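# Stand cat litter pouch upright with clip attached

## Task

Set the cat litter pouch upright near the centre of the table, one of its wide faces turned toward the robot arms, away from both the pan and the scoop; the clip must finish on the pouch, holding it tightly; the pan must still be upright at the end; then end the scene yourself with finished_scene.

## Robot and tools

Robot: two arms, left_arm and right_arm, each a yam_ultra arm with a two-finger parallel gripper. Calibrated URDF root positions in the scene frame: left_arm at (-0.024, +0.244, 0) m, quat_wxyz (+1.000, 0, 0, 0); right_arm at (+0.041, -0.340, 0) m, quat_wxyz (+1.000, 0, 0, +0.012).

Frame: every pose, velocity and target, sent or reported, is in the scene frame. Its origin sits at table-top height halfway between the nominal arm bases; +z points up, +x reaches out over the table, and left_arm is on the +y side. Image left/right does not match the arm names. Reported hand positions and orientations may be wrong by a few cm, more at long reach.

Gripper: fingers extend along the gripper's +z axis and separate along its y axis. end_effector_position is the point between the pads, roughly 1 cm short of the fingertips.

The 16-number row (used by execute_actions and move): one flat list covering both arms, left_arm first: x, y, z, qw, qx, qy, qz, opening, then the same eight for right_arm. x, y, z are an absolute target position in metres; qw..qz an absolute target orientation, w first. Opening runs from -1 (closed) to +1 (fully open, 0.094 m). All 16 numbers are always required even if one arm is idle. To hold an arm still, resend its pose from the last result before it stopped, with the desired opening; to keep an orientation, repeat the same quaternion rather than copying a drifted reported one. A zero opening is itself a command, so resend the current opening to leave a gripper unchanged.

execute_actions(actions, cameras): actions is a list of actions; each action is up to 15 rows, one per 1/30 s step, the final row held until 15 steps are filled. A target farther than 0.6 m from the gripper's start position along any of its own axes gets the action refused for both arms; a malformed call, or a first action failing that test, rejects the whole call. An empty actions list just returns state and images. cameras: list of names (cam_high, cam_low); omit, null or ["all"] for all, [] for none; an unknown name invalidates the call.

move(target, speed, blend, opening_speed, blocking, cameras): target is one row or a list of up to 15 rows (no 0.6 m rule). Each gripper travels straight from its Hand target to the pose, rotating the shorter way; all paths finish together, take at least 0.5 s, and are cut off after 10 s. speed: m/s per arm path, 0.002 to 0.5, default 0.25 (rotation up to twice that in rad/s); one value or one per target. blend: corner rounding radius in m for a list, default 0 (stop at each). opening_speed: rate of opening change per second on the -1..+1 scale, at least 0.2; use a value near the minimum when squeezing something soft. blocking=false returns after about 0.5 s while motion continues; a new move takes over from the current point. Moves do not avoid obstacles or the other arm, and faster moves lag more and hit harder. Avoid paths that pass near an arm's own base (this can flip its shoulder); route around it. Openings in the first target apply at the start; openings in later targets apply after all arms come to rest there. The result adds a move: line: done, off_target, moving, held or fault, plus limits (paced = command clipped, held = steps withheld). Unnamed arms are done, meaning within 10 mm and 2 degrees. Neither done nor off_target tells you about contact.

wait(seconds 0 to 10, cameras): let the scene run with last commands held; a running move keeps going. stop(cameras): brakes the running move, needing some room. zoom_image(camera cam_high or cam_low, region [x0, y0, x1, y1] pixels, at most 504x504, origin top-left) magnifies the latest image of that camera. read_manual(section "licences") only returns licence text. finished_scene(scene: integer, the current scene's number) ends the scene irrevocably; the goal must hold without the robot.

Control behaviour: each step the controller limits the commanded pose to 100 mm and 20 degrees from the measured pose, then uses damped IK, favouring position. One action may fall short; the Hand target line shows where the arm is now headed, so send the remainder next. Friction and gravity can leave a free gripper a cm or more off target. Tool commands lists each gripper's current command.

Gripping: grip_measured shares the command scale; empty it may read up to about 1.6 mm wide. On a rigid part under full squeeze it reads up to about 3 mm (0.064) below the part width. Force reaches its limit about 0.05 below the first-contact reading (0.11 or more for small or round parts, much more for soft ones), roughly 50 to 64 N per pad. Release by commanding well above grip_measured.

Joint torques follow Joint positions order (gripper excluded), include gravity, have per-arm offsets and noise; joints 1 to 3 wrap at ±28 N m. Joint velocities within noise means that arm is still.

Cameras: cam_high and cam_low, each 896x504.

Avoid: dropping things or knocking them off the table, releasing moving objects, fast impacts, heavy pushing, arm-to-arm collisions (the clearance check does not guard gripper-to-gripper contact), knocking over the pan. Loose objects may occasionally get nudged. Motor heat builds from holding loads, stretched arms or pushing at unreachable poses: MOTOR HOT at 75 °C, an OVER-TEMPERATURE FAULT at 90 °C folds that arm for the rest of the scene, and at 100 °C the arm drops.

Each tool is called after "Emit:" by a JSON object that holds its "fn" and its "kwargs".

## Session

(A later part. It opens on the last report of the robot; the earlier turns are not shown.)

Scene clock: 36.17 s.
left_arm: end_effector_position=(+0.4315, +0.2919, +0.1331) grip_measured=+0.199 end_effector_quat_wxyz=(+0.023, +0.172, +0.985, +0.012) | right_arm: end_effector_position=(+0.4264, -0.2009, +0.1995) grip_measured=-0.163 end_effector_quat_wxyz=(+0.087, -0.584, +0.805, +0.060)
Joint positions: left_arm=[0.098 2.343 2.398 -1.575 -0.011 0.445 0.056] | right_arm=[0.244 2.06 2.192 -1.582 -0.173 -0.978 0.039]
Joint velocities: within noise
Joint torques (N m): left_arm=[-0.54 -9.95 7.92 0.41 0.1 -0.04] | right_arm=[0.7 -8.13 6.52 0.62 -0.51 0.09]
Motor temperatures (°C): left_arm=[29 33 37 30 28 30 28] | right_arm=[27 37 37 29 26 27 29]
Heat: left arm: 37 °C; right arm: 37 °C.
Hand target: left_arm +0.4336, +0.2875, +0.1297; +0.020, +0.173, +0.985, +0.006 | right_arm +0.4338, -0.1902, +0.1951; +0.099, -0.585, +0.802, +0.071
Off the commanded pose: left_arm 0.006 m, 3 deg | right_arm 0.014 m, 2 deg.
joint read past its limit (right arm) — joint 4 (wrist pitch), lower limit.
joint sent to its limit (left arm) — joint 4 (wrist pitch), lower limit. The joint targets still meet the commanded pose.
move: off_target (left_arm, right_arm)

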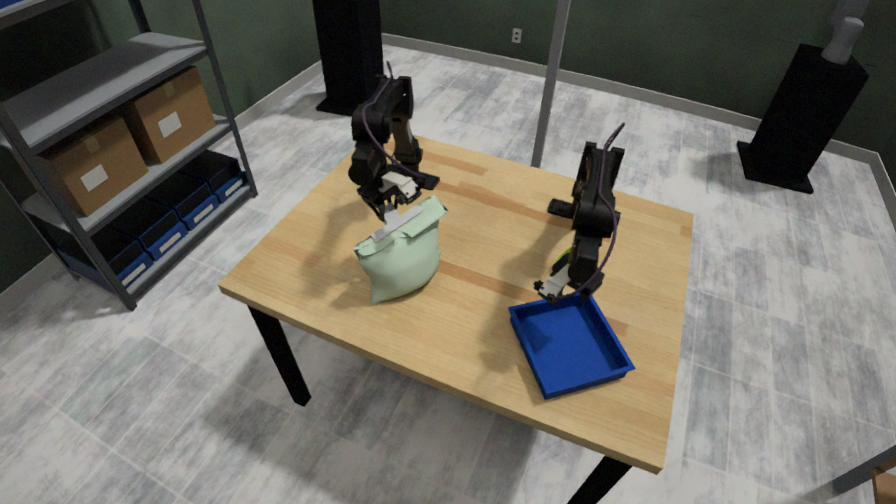

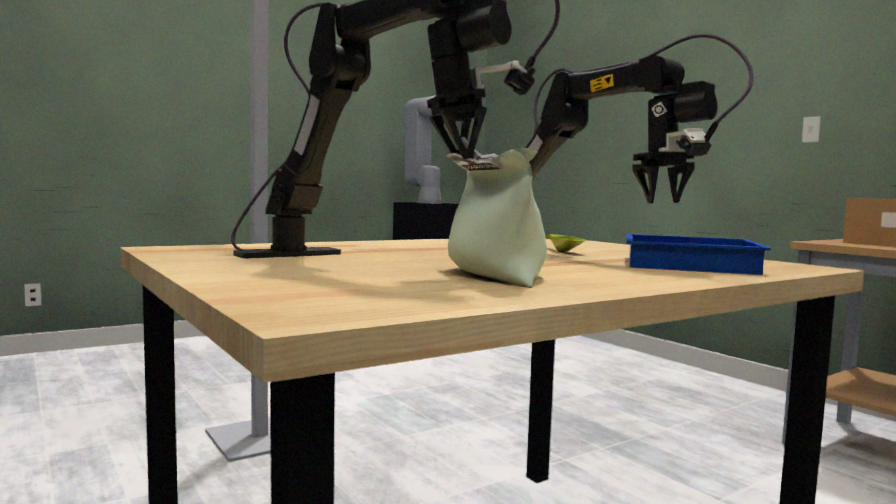

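Emit:
{"fn": "move", "kwargs": {"target": [[0.127,0.2875,0.13,0,0.17279,0.98496,0,0.2,0.434,-0.188,0.178,0.09847,-0.58481,0.80197,0.07181,-0.45]], "speed": 0.25}}

Emit:
{"fn": "zoom_image", "kwargs": {"camera": "cam_low", "region": [400, 110, 580, 310]}}

Scene clock: 38.40 s.
left_arm: end_effector_position=(+0.1321, +0.2899, +0.1320) grip_measured=+0.199 end_effector_quat_wxyz=(+0.005, +0.173, +0.985, +0.008) | right_arm: end_effector_position=(+0.4327, -0.1934, +0.1814) grip_measured=-0.163 end_effector_quat_wxyz=(+0.093, -0.586, +0.802, +0.069)
Joint positions: left_arm=[0.267 1.131 0.982 -1.405 -0.011 0.616 0.056] | right_arm=[0.248 2.06 2.112 -1.495 -0.195 -0.978 0.039]
Joint velocities: within noise
Joint torques (N m): left_arm=[0.4 -2.15 5.31 0.34 0.1 0.06] | right_arm=[0.59 -10.09 4.38 0.63 -0.25 0.13]
Motor temperatures (°C): left_arm=[29 33 37 30 28 30 28] | right_arm=[27 37 36 29 26 27 29]
Heat: left arm: 37 °C; right arm: 37 °C.
Hand target: left_arm +0.1271, +0.2875, +0.1300; +0.000, +0.173, +0.985, +0.000 | right_arm +0.4339, -0.1881, +0.1781; +0.098, -0.585, +0.802, +0.072
Off the commanded pose: left_arm 0.006 m, 1 deg | right_arm 0.007 m, 1 deg.
move: done

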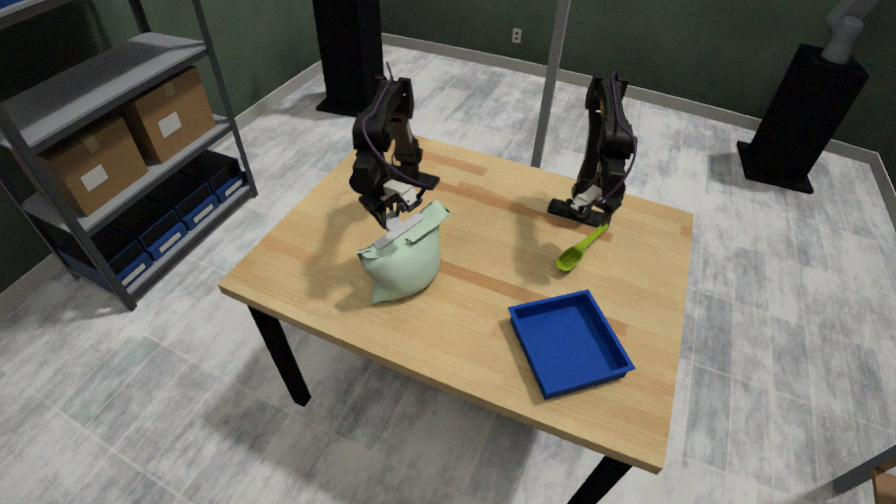

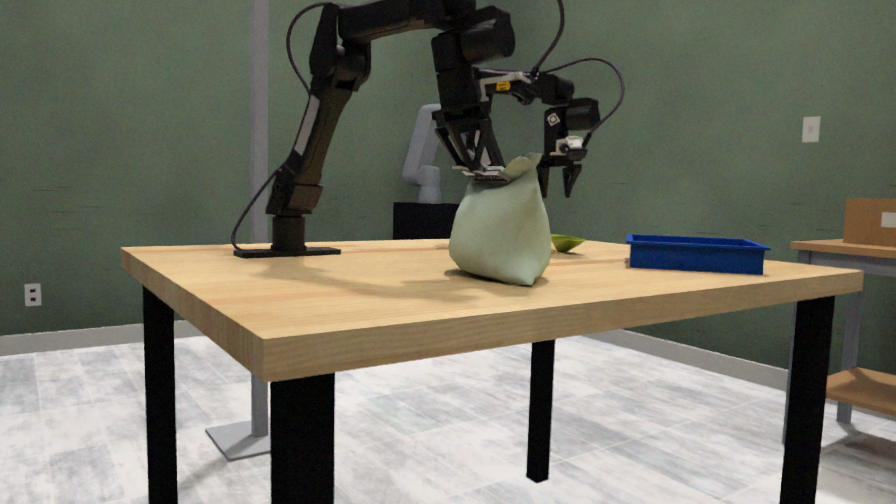

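Scaled by 2.520.

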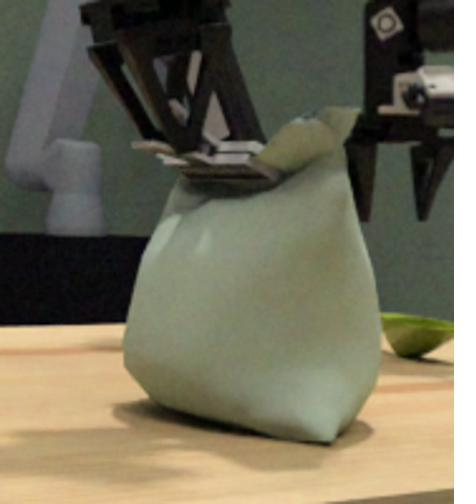

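Emit:
{"fn": "move", "kwargs": {"target": [[0.127,0.2875,0.13,0,0.17279,0.98496,0,0.2,0.435,-0.185,0.192,0.09847,-0.58481,0.80197,0.07181,-0.45]], "speed": 0.08}}

Emit:
{"fn": "zoom_image", "kwargs": {"camera": "cam_low", "region": [400, 110, 580, 310]}}

Emit:
{"fn": "zoom_image", "kwargs": {"camera": "cam_high", "region": [340, 180, 460, 310]}}

Scene clock: 39.53 s.
left_arm: end_effector_position=(+0.1320, +0.2899, +0.1320) grip_measured=+0.199 end_effector_quat_wxyz=(+0.005, +0.174, +0.985, +0.008) | right_arm: end_effector_position=(+0.4320, -0.1920, +0.1919) grip_measured=-0.163 end_effector_quat_wxyz=(+0.096, -0.586, +0.802, +0.067)
Joint positions: left_arm=[0.267 1.131 0.982 -1.406 -0.011 0.616 0.056] | right_arm=[0.254 2.068 2.168 -1.535 -0.192 -0.971 0.039]
Joint velocities: within noise
Joint torques (N m): left_arm=[0.53 -2.19 5.24 0.41 0.08 0.06] | right_arm=[0.8 -8.55 8.05 0.37 -0.26 0.14]
Motor temperatures (°C): left_arm=[29 33 36 30 28 30 28] | right_arm=[27 37 36 29 26 27 29]
Heat: left arm: 36 °C; right arm: 37 °C.
Hand target: left_arm +0.1271, +0.2875, +0.1300; +0.000, +0.173, +0.985, +0.000 | right_arm +0.4348, -0.1851, +0.1920; +0.099, -0.585, +0.802, +0.072
Off the commanded pose: left_arm 0.006 m, 1 deg | right_arm 0.008 m, 1 deg.
move: done

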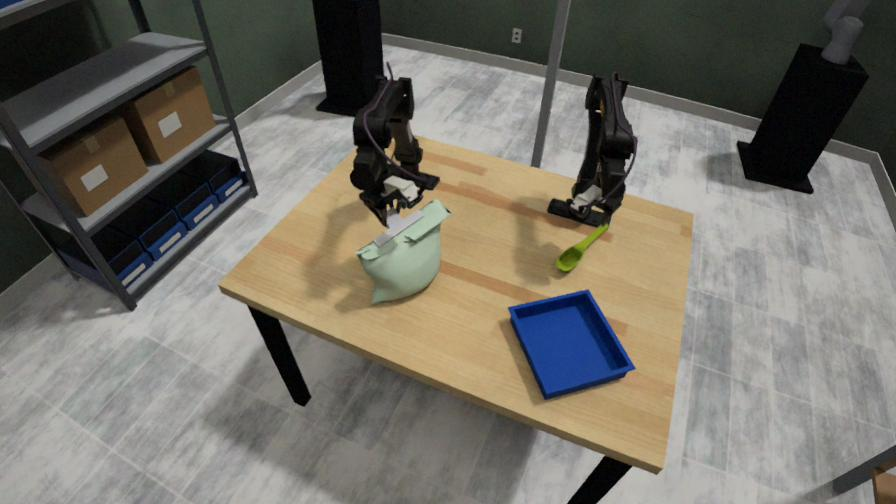

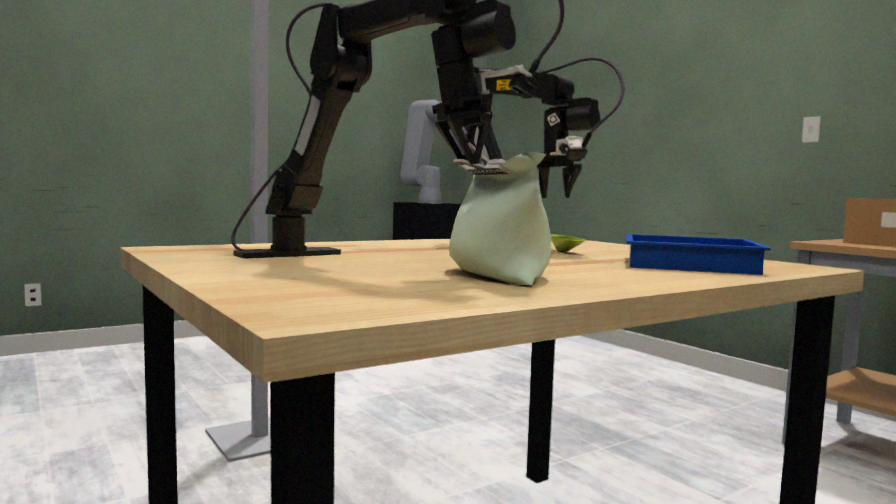

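Scaled by 2.520.

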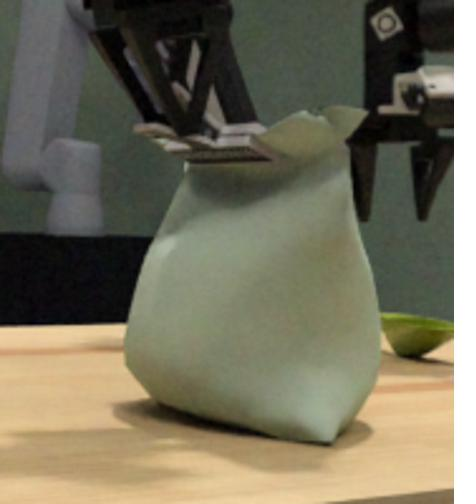

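Scaled by 3.877.

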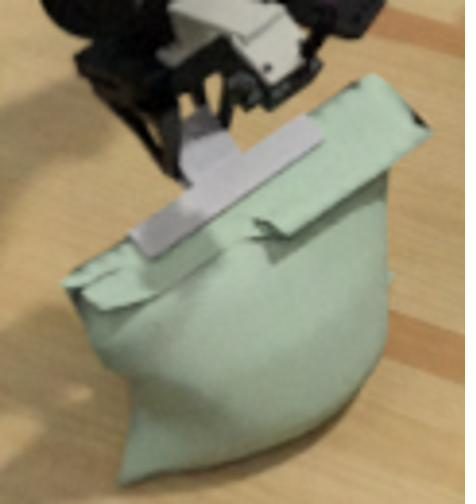

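Emit:
{"fn": "move", "kwargs": {"target": [[0.127,0.2875,0.13,0,0.17279,0.98496,0,0.2,0.435,-0.185,0.192,0.09847,-0.58481,0.80197,0.07181,0.2]], "speed": 0.08, "opening_speed": 0.4}}

Emit:
{"fn": "zoom_image", "kwargs": {"camera": "cam_low", "region": [400, 110, 580, 310]}}

Emit:
{"fn": "zoom_image", "kwargs": {"camera": "cam_high", "region": [340, 180, 460, 310]}}

Scene clock: 41.57 s.
left_arm: end_effector_position=(+0.1319, +0.2898, +0.1320) grip_measured=+0.199 end_effector_quat_wxyz=(+0.005, +0.174, +0.985, +0.008) | right_arm: end_effector_position=(+0.4320, -0.1922, +0.1918) grip_measured=+0.198 end_effector_quat_wxyz=(+0.095, -0.583, +0.804, +0.067)
Joint positions: left_arm=[0.267 1.131 0.982 -1.406 -0.011 0.616 0.056] | right_arm=[0.254 2.068 2.168 -1.536 -0.19 -0.964 0.056]
Joint velocities: within noise
Joint torques (N m): left_arm=[0.31 -1.94 5.34 0.33 0.09 0.09] | right_arm=[0.72 -8.46 8.21 0.32 -0.28 0.01]
Motor temperatures (°C): left_arm=[29 33 36 30 28 30 28] | right_arm=[27 38 37 29 26 27 29]
Heat: left arm: 36 °C; right arm: 38 °C.
Hand target: left_arm +0.1271, +0.2875, +0.1300; +0.000, +0.173, +0.985, +0.000 | right_arm +0.4348, -0.1851, +0.1920; +0.099, -0.585, +0.802, +0.072
Off the commanded pose: left_arm 0.006 m, 1 deg | right_arm 0.008 m, 1 deg.
move: done

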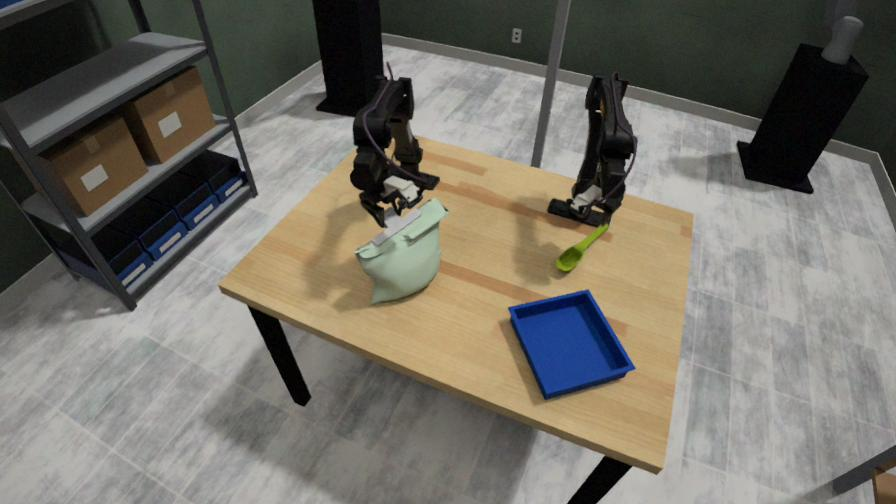

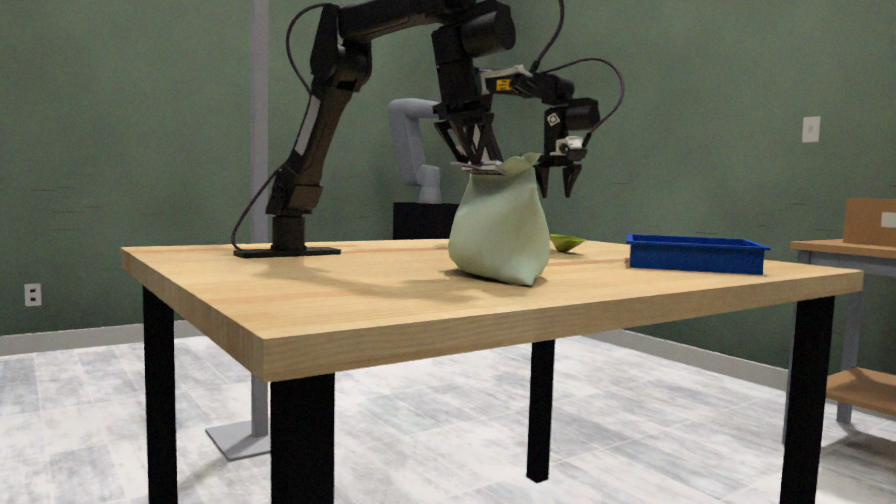

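Scaled by 2.520.

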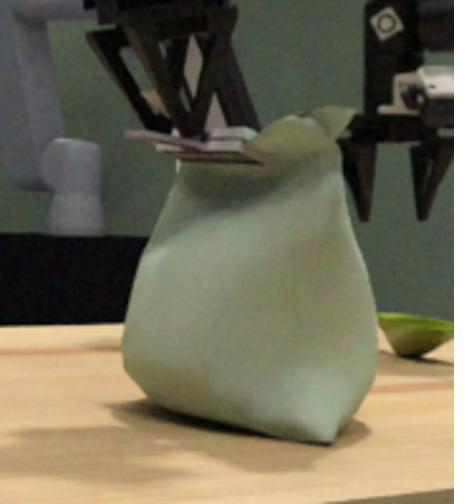

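Scaled by 3.877.

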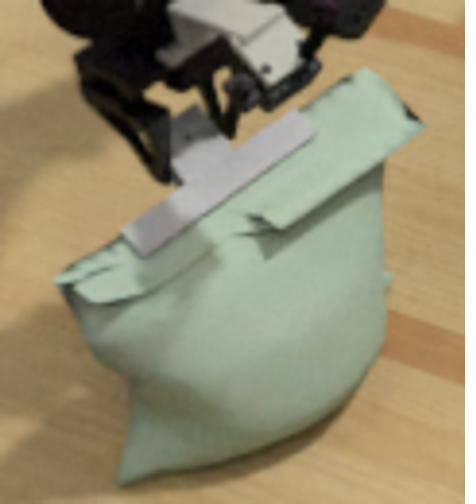

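Emit:
{"fn": "move", "kwargs": {"target": [[0.127,0.2875,0.13,0,0.17279,0.98496,0,0.2,0.43,-0.20,0.235,0.1219,-0.5823,0.7985,0.0889,0.25],[0.127,0.2875,0.13,0,0.17279,0.98496,0,0.2,0.36,-0.25,0.31,0.1219,-0.5823,0.7985,0.0889,0.25]], "speed": [0.1,0.25], "blend": 0.01}}

Emit:
{"fn": "zoom_image", "kwargs": {"camera": "cam_low", "region": [400, 110, 580, 310]}}

Emit:
{"fn": "zoom_image", "kwargs": {"camera": "cam_high", "region": [340, 180, 460, 310]}}

Scene clock: 43.37 s.
left_arm: end_effector_position=(+0.1318, +0.2898, +0.1320) grip_measured=+0.199 end_effector_quat_wxyz=(+0.004, +0.174, +0.985, +0.008) | right_arm: end_effector_position=(+0.3613, -0.2513, +0.3157) grip_measured=+0.248 end_effector_quat_wxyz=(+0.247, -0.558, +0.792, +0.023)
Joint positions: left_arm=[0.267 1.131 0.982 -1.406 -0.011 0.616 0.056] | right_arm=[0.1 1.601 2.014 -1.554 -0.267 -1.045 0.059]
Joint velocities: within noise
Joint torques (N m): left_arm=[0.65 -1.98 5.5 0.35 0.1 0.03] | right_arm=[-0.58 -4.83 4.23 0.79 -0.48 -0.11]
Motor temperatures (°C): left_arm=[29 32 36 30 28 30 28] | right_arm=[27 38 36 29 26 27 29]
Heat: left arm: 36 °C; right arm: 38 °C.
Hand target: left_arm +0.1270, +0.2875, +0.1300; +0.000, +0.173, +0.985, +0.000 | right_arm +0.3600, -0.2498, +0.3095; +0.239, -0.559, +0.793, +0.037
Off the commanded pose: left_arm 0.006 m, 1 deg | right_arm 0.006 m, 17 deg.
joint sent to its limit (right arm) — joint 4 (wrist pitch), lower limit. The joint targets are off in orientation, not in position.
move: off_target (right_arm)

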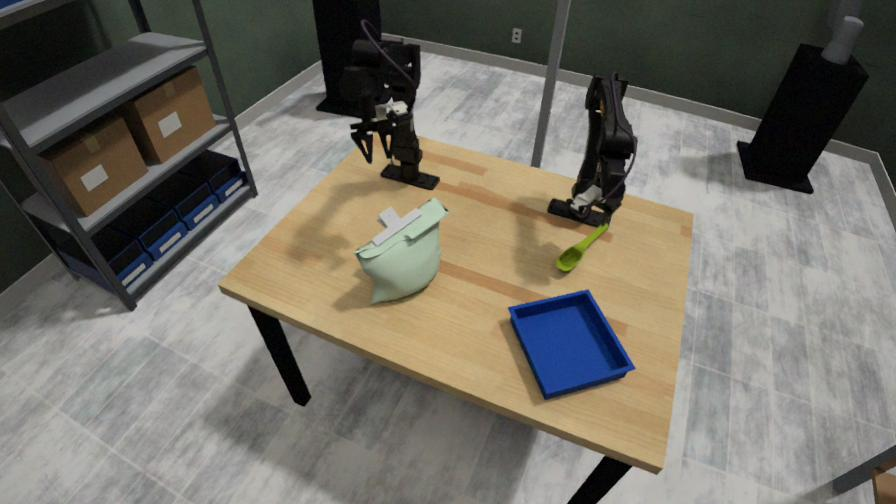

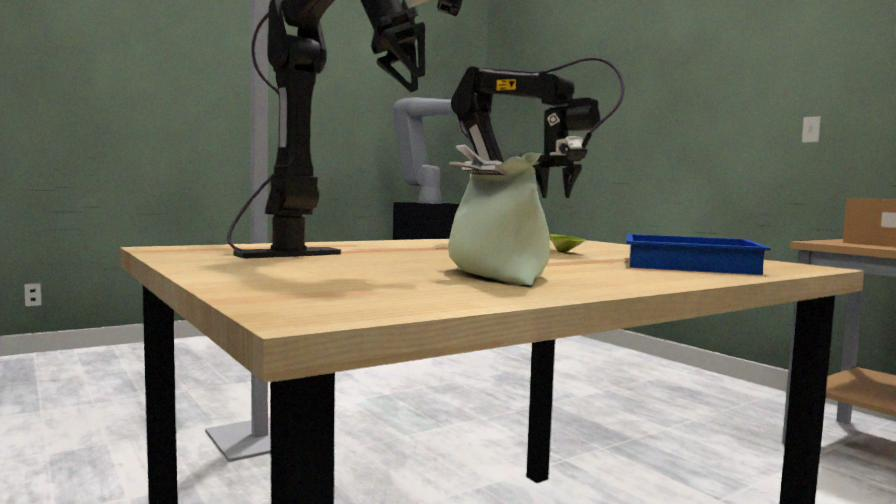

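Scaled by 2.520.

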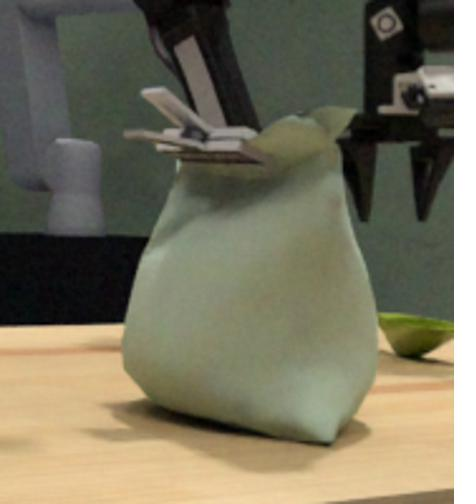

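Scaled by 3.877.

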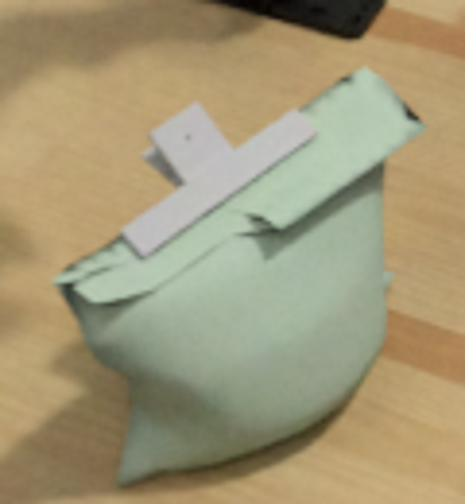

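Emit:
{"fn": "move", "kwargs": {"target": [[0.127,0.2875,0.13,0,0.17279,0.98496,0,0.2,0.372,-0.175,0.29,0.1291,0.15512,0.97939,-0.02045,1.0],[0.127,0.2875,0.13,0,0.17279,0.98496,0,0.2,0.379,-0.151,0.225,0.08608,0.15584,0.98393,-0.01363,1.0]], "speed": [0.3,0.2], "blend": 0.01}}

Scene clock: 50.53 s.
left_arm: end_effector_position=(+0.1318, +0.2898, +0.1320) grip_measured=+0.199 end_effector_quat_wxyz=(+0.004, +0.174, +0.985, +0.008) | right_arm: end_effector_position=(+0.3817, -0.1523, +0.2248) grip_measured=+0.998 end_effector_quat_wxyz=(+0.115, +0.154, +0.981, +0.010)
Joint positions: left_arm=[0.267 1.131 0.982 -1.406 -0.011 0.616 0.056] | right_arm=[0.538 1.922 2.093 -1.553 0.135 0.859 0.094]
Joint velocities: within noise
Joint torques (N m): left_arm=[0.59 -2.14 5.23 0.36 0.14 0.08] | right_arm=[0.72 -8.84 5.79 0.37 0.05 0.1]
Motor temperatures (°C): left_arm=[29 32 36 30 28 30 28] | right_arm=[27 37 36 29 26 27 28]
Heat: left arm: 36 °C; right arm: 37 °C.
Hand target: left_arm +0.1271, +0.2875, +0.1300; +0.000, +0.173, +0.985, +0.000 | right_arm +0.3789, -0.1512, +0.2244; +0.113, +0.153, +0.982, +0.008
Off the commanded pose: left_arm 0.006 m, 1 deg | right_arm 0.003 m, 4 deg.
joint sent to its limit (right arm) — joint 4 (wrist pitch), lower limit. The joint targets are off in orientation, not in position.
move: off_target (right_arm)

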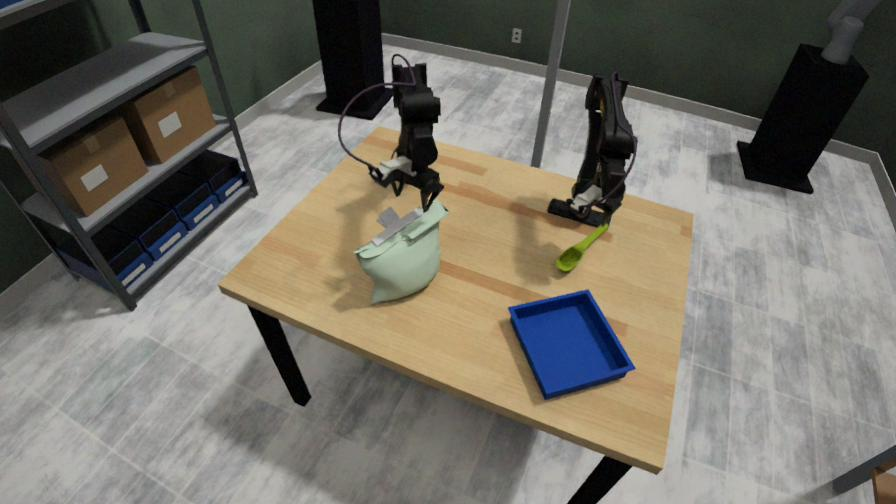

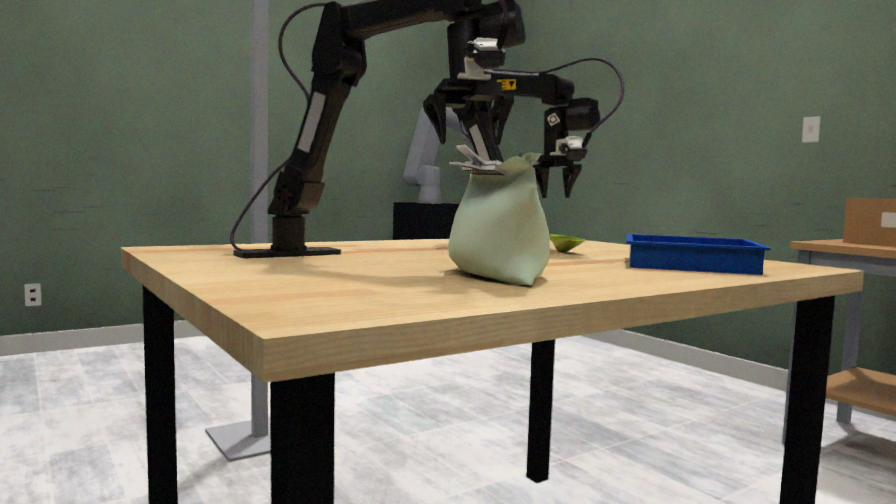

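Emit:
{"fn": "zoom_image", "kwargs": {"camera": "cam_high", "region": [340, 140, 480, 280]}}

Emit:
{"fn": "zoom_image", "kwargs": {"camera": "cam_low", "region": [410, 60, 570, 220]}}

Scaled by 3.600.

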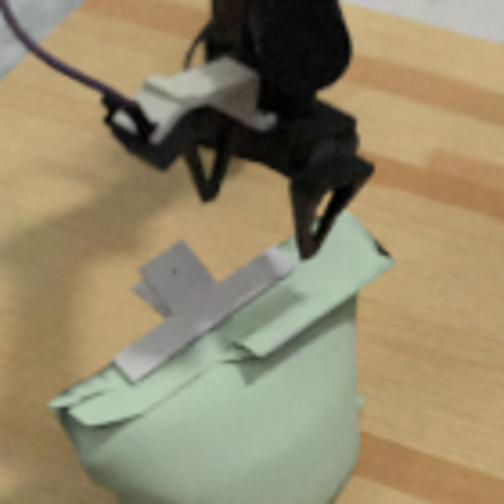

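Scaled by 3.150.

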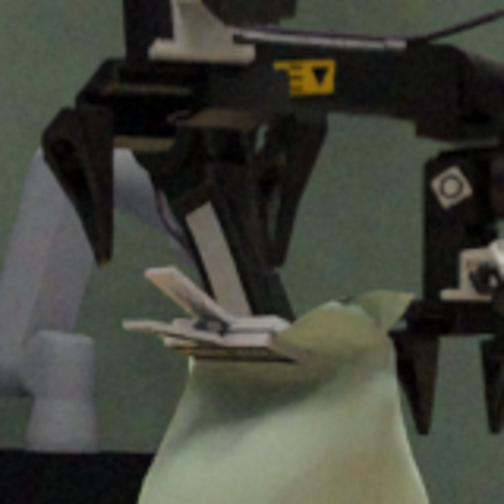

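Emit:
{"fn": "move", "kwargs": {"target": [[0.127,0.2875,0.13,0,0.17279,0.98496,0,0.2,0.381,-0.140,0.205,0.08608,0.15584,0.98393,-0.01363,1.0],[0.127,0.2875,0.13,0,0.17279,0.98496,0,0.2,0.381,-0.140,0.172,0.08608,0.15584,0.98393,-0.01363,1.0]], "speed": [0.15,0.08], "blend": 0.005}}

Emit:
{"fn": "zoom_image", "kwargs": {"camera": "cam_high", "region": [340, 140, 480, 280]}}

Emit:
{"fn": "zoom_image", "kwargs": {"camera": "cam_low", "region": [410, 60, 570, 220]}}

Scene clock: 52.50 s.
left_arm: end_effector_position=(+0.1318, +0.2898, +0.1320) grip_measured=+0.199 end_effector_quat_wxyz=(+0.004, +0.174, +0.985, +0.008) | right_arm: end_effector_position=(+0.3822, -0.1411, +0.1709) grip_measured=+0.998 end_effector_quat_wxyz=(+0.081, +0.155, +0.985, -0.016)
Joint positions: left_arm=[0.267 1.131 0.982 -1.406 -0.011 0.616 0.056] | right_arm=[0.56 1.977 1.958 -1.454 0.133 0.89 0.094]
Joint velocities: within noise
Joint torques (N m): left_arm=[0.53 -2.21 5.44 0.36 0.09 0.02] | right_arm=[0.4 -10.4 4.6 0.44 0.03 0.09]
Motor temperatures (°C): left_arm=[29 31 35 30 28 30 28] | right_arm=[27 38 36 29 26 27 28]
Heat: left arm: 35 °C; right arm: 38 °C.
Hand target: left_arm +0.1271, +0.2875, +0.1300; +0.000, +0.173, +0.985, +0.000 | right_arm +0.3810, -0.1400, +0.1721; +0.086, +0.156, +0.984, -0.014
Off the commanded pose: left_arm 0.006 m, 1 deg | right_arm 0.002 m, 1 deg.
move: done

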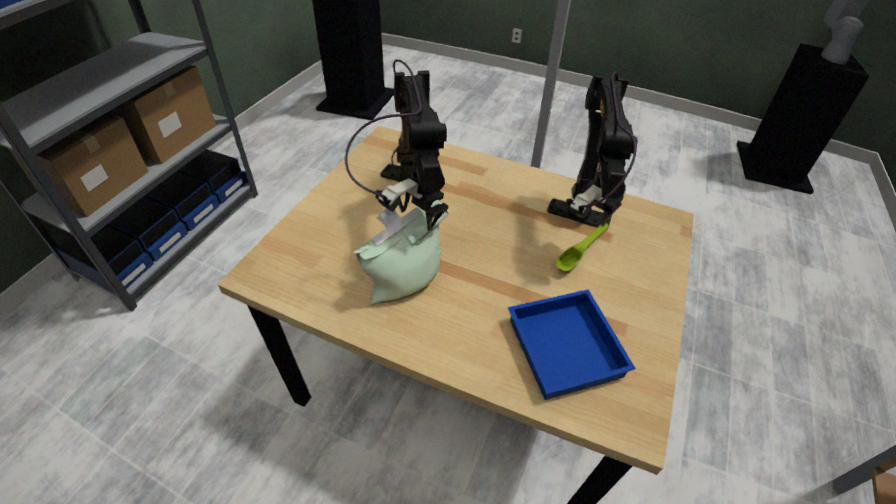

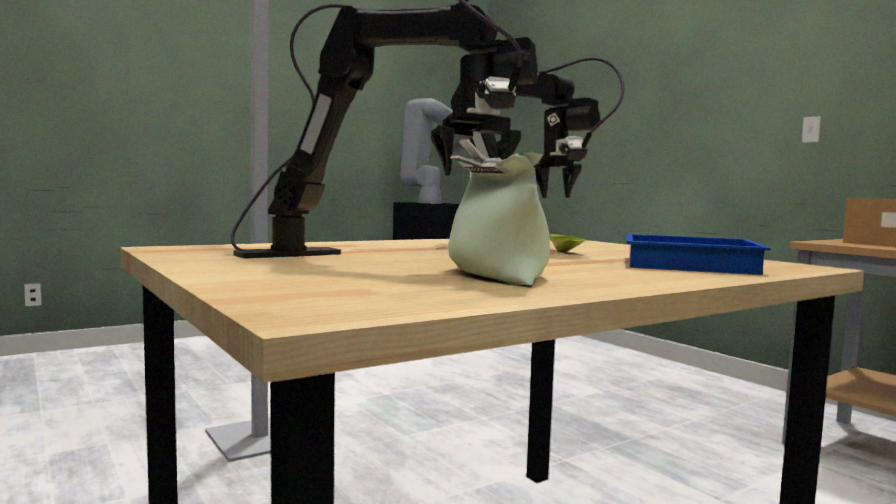

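Scaled by 3.600.

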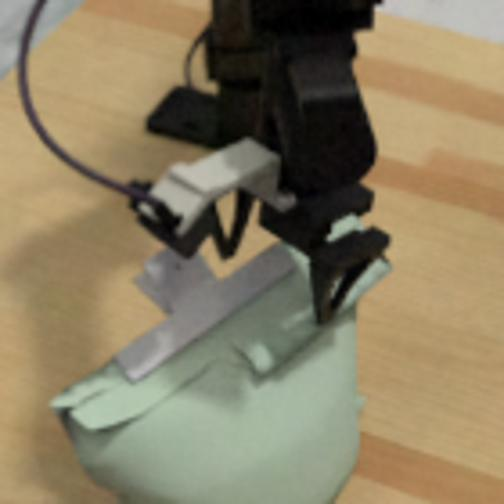

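Scaled by 3.150.

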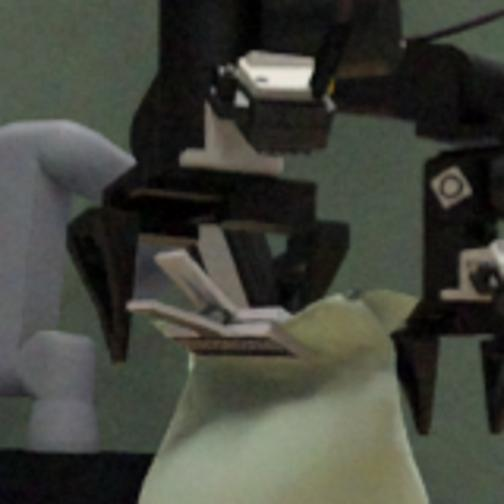

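Emit:
{"fn": "move", "kwargs": {"target": [[0.127,0.2875,0.13,0,0.17279,0.98496,0,0.2,0.381,-0.140,0.172,0.08608,0.15584,0.98393,-0.01363,-0.3]], "speed": 0.08, "opening_speed": 0.8}}

Emit:
{"fn": "zoom_image", "kwargs": {"camera": "cam_high", "region": [340, 140, 480, 280]}}

Emit:
{"fn": "zoom_image", "kwargs": {"camera": "cam_low", "region": [410, 60, 570, 220]}}

Scene clock: 54.57 s.
left_arm: end_effector_position=(+0.1318, +0.2898, +0.1320) grip_measured=+0.199 end_effector_quat_wxyz=(+0.004, +0.174, +0.985, +0.008) | right_arm: end_effector_position=(+0.3831, -0.1401, +0.1710) grip_measured=-0.297 end_effector_quat_wxyz=(+0.082, +0.158, +0.984, -0.014)
Joint positions: left_arm=[0.267 1.131 0.982 -1.406 -0.011 0.616 0.056] | right_arm=[0.56 1.977 1.958 -1.449 0.131 0.895 0.033]
Joint velocities: within noise
Joint torques (N m): left_arm=[0.64 -2.1 5.33 0.33 0.13 0.06] | right_arm=[0.62 -10.51 4.49 0.37 0.05 -0.01]
Motor temperatures (°C): left_arm=[29 31 35 30 28 30 28] | right_arm=[27 38 36 29 26 27 28]
Heat: left arm: 35 °C; right arm: 38 °C.
Hand target: left_arm +0.1271, +0.2875, +0.1300; +0.000, +0.173, +0.985, +0.000 | right_arm +0.3810, -0.1400, +0.1721; +0.086, +0.156, +0.984, -0.014
Off the commanded pose: left_arm 0.006 m, 1 deg | right_arm 0.002 m, 1 deg.
move: done

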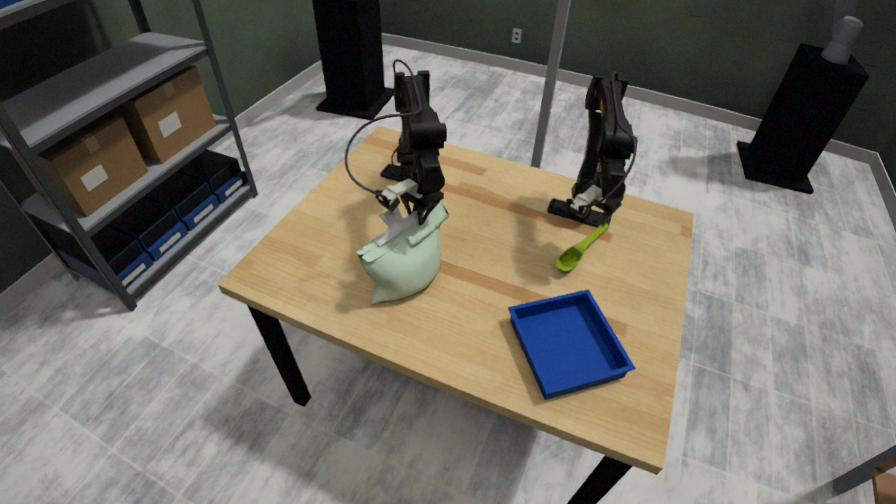

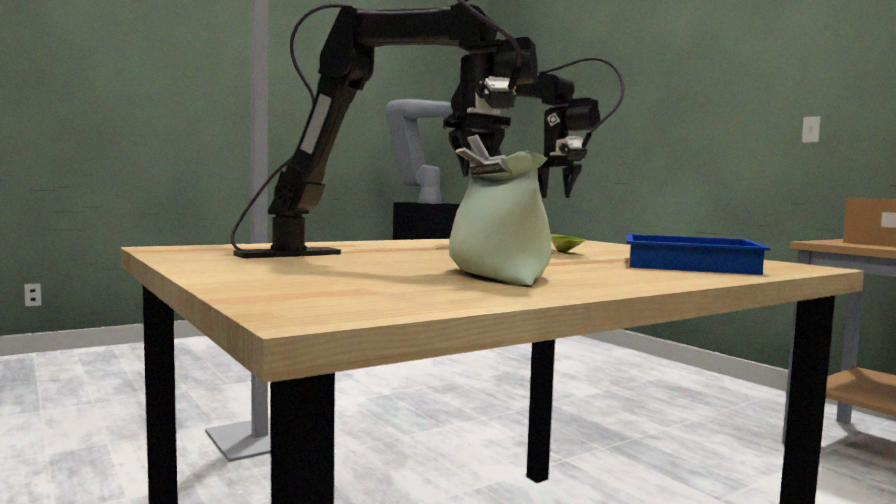

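Scaled by 3.600.

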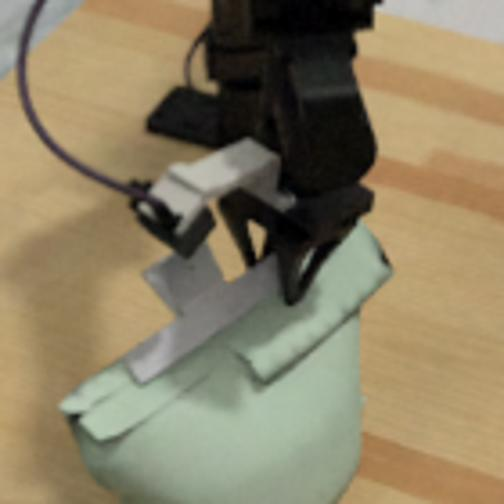

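Scaled by 3.150.

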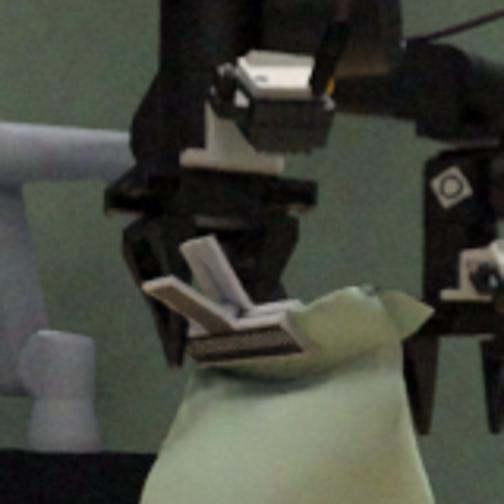

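Emit:
{"fn": "move", "kwargs": {"target": [[0.127,0.2875,0.13,0,0.17279,0.98496,0,0.2,0.381,-0.140,0.172,0.08608,0.15584,0.98393,-0.01363,-0.75]], "speed": 0.08, "opening_speed": 0.6}}

Emit:
{"fn": "zoom_image", "kwargs": {"camera": "cam_high", "region": [340, 140, 480, 280]}}

Emit:
{"fn": "zoom_image", "kwargs": {"camera": "cam_low", "region": [410, 60, 570, 220]}}

Scene clock: 55.70 s.
left_arm: end_effector_position=(+0.1318, +0.2898, +0.1320) grip_measured=+0.199 end_effector_quat_wxyz=(+0.004, +0.174, +0.985, +0.008) | right_arm: end_effector_position=(+0.3828, -0.1401, +0.1709) grip_measured=-0.550 end_effector_quat_wxyz=(+0.081, +0.158, +0.984, -0.014)
Joint positions: left_arm=[0.267 1.131 0.982 -1.406 -0.011 0.616 0.056] | right_arm=[0.56 1.977 1.958 -1.45 0.13 0.895 0.021]
Joint velocities: within noise
Joint torques (N m): left_arm=[0.51 -1.96 5.34 0.31 0.09 0.06] | right_arm=[0.46 -10.5 4.6 0.43 0.12 0.01]
Motor temperatures (°C): left_arm=[29 31 35 30 28 30 28] | right_arm=[27 39 35 29 26 27 28]
Heat: left arm: 35 °C; right arm: 39 °C.
Hand target: left_arm +0.1271, +0.2875, +0.1300; +0.000, +0.173, +0.985, +0.000 | right_arm +0.3810, -0.1400, +0.1721; +0.086, +0.156, +0.984, -0.014
Off the commanded pose: left_arm 0.006 m, 1 deg | right_arm 0.002 m, 1 deg.
move: done

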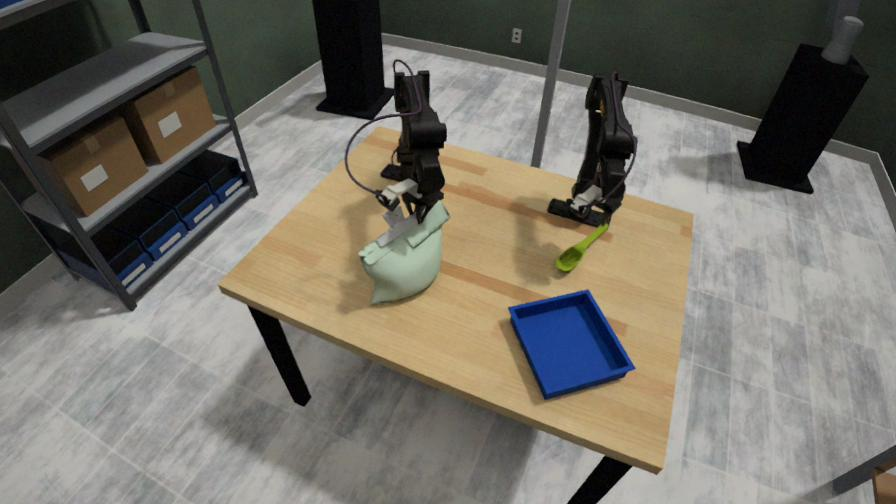

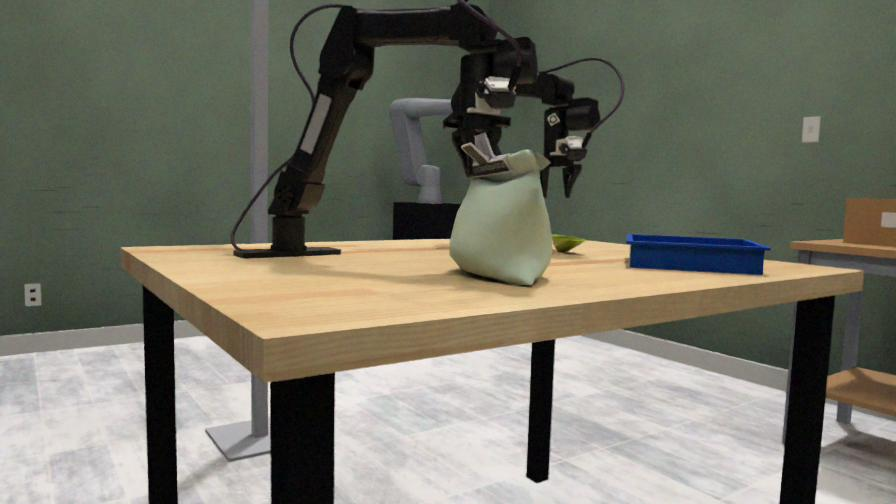

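Scaled by 3.600.

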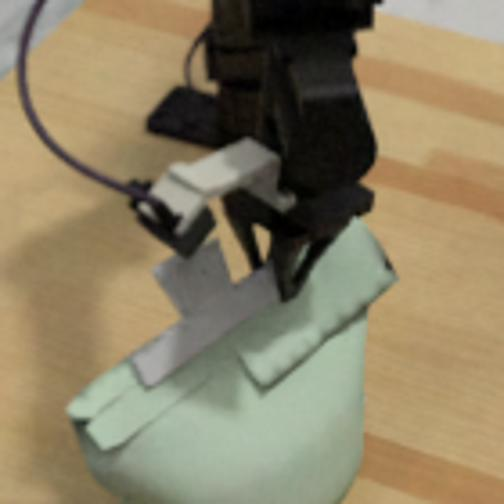

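Scaled by 3.150.

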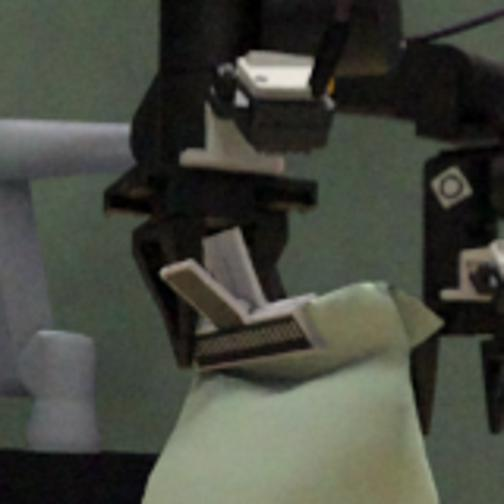

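Emit:
{"fn": "move", "kwargs": {"target": [[0.127,0.2875,0.13,0,0.17279,0.98496,0,0.2,0.381,-0.140,0.192,0.08608,0.15584,0.98393,-0.01363,-0.9]], "speed": 0.06}}

Emit:
{"fn": "zoom_image", "kwargs": {"camera": "cam_high", "region": [340, 140, 480, 280]}}

Emit:
{"fn": "zoom_image", "kwargs": {"camera": "cam_low", "region": [410, 110, 590, 310]}}

Scene clock: 56.97 s.
left_arm: end_effector_position=(+0.1318, +0.2898, +0.1320) grip_measured=+0.199 end_effector_quat_wxyz=(+0.004, +0.174, +0.985, +0.008) | right_arm: end_effector_position=(+0.3796, -0.1417, +0.1867) grip_measured=-0.555 end_effector_quat_wxyz=(+0.081, +0.159, +0.984, -0.012)
Joint positions: left_arm=[0.267 1.131 0.982 -1.406 -0.011 0.616 0.056] | right_arm=[0.56 1.977 2.022 -1.512 0.128 0.897 0.021]
Joint velocities: within noise
Joint torques (N m): left_arm=[0.53 -2.1 5.26 0.35 0.1 0.09] | right_arm=[0.5 -8.36 8.76 0.15 0.17 -0.06]
Motor temperatures (°C): left_arm=[29 31 35 30 28 30 28] | right_arm=[27 39 36 29 26 27 28]
Heat: left arm: 35 °C; right arm: 39 °C.
Hand target: left_arm +0.1271, +0.2875, +0.1300; +0.000, +0.173, +0.985, +0.000 | right_arm +0.3808, -0.1400, +0.1920; +0.086, +0.156, +0.984, -0.013
Off the commanded pose: left_arm 0.006 m, 1 deg | right_arm 0.006 m, 1 deg.
move: done

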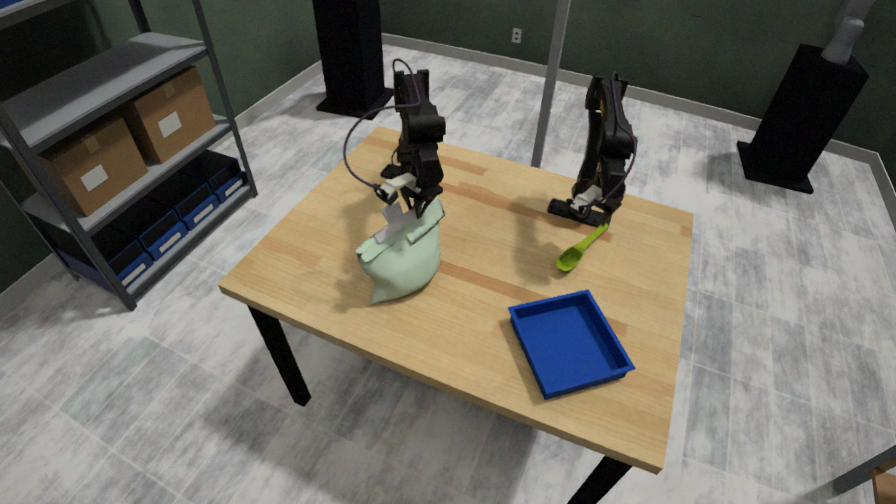

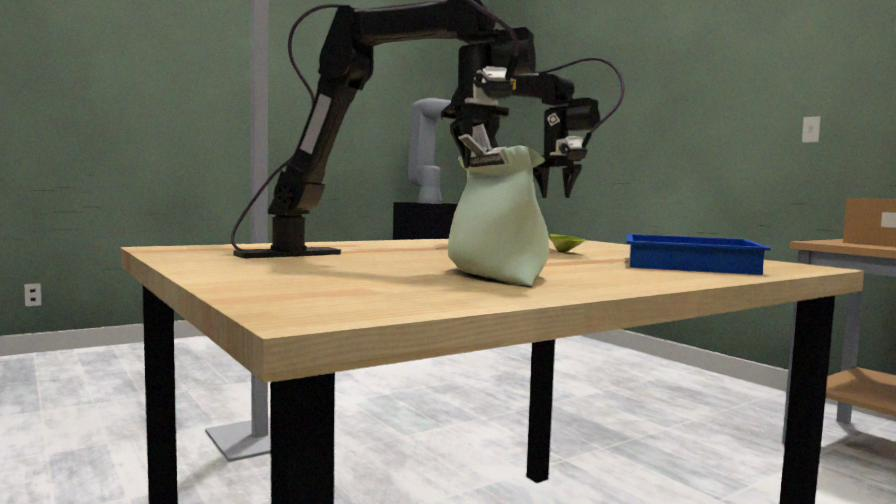

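Scaled by 3.600.

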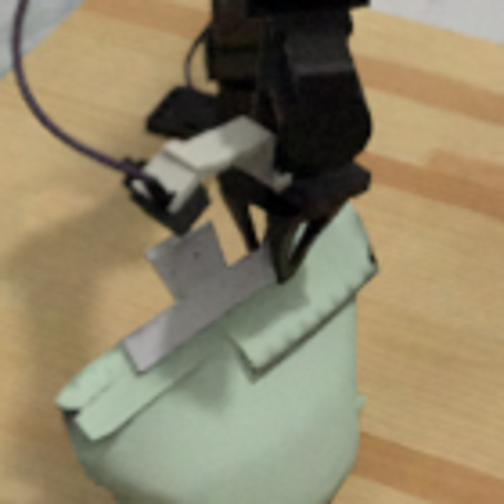

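Scaled by 2.520.

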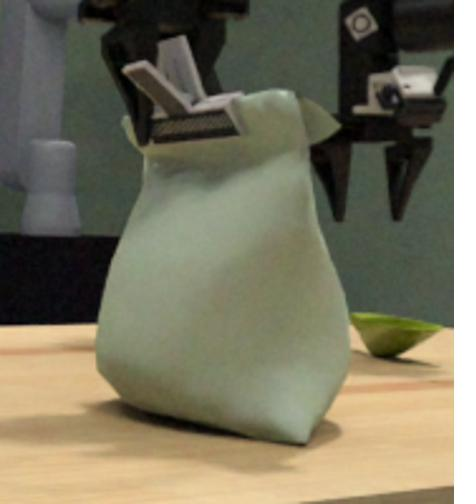

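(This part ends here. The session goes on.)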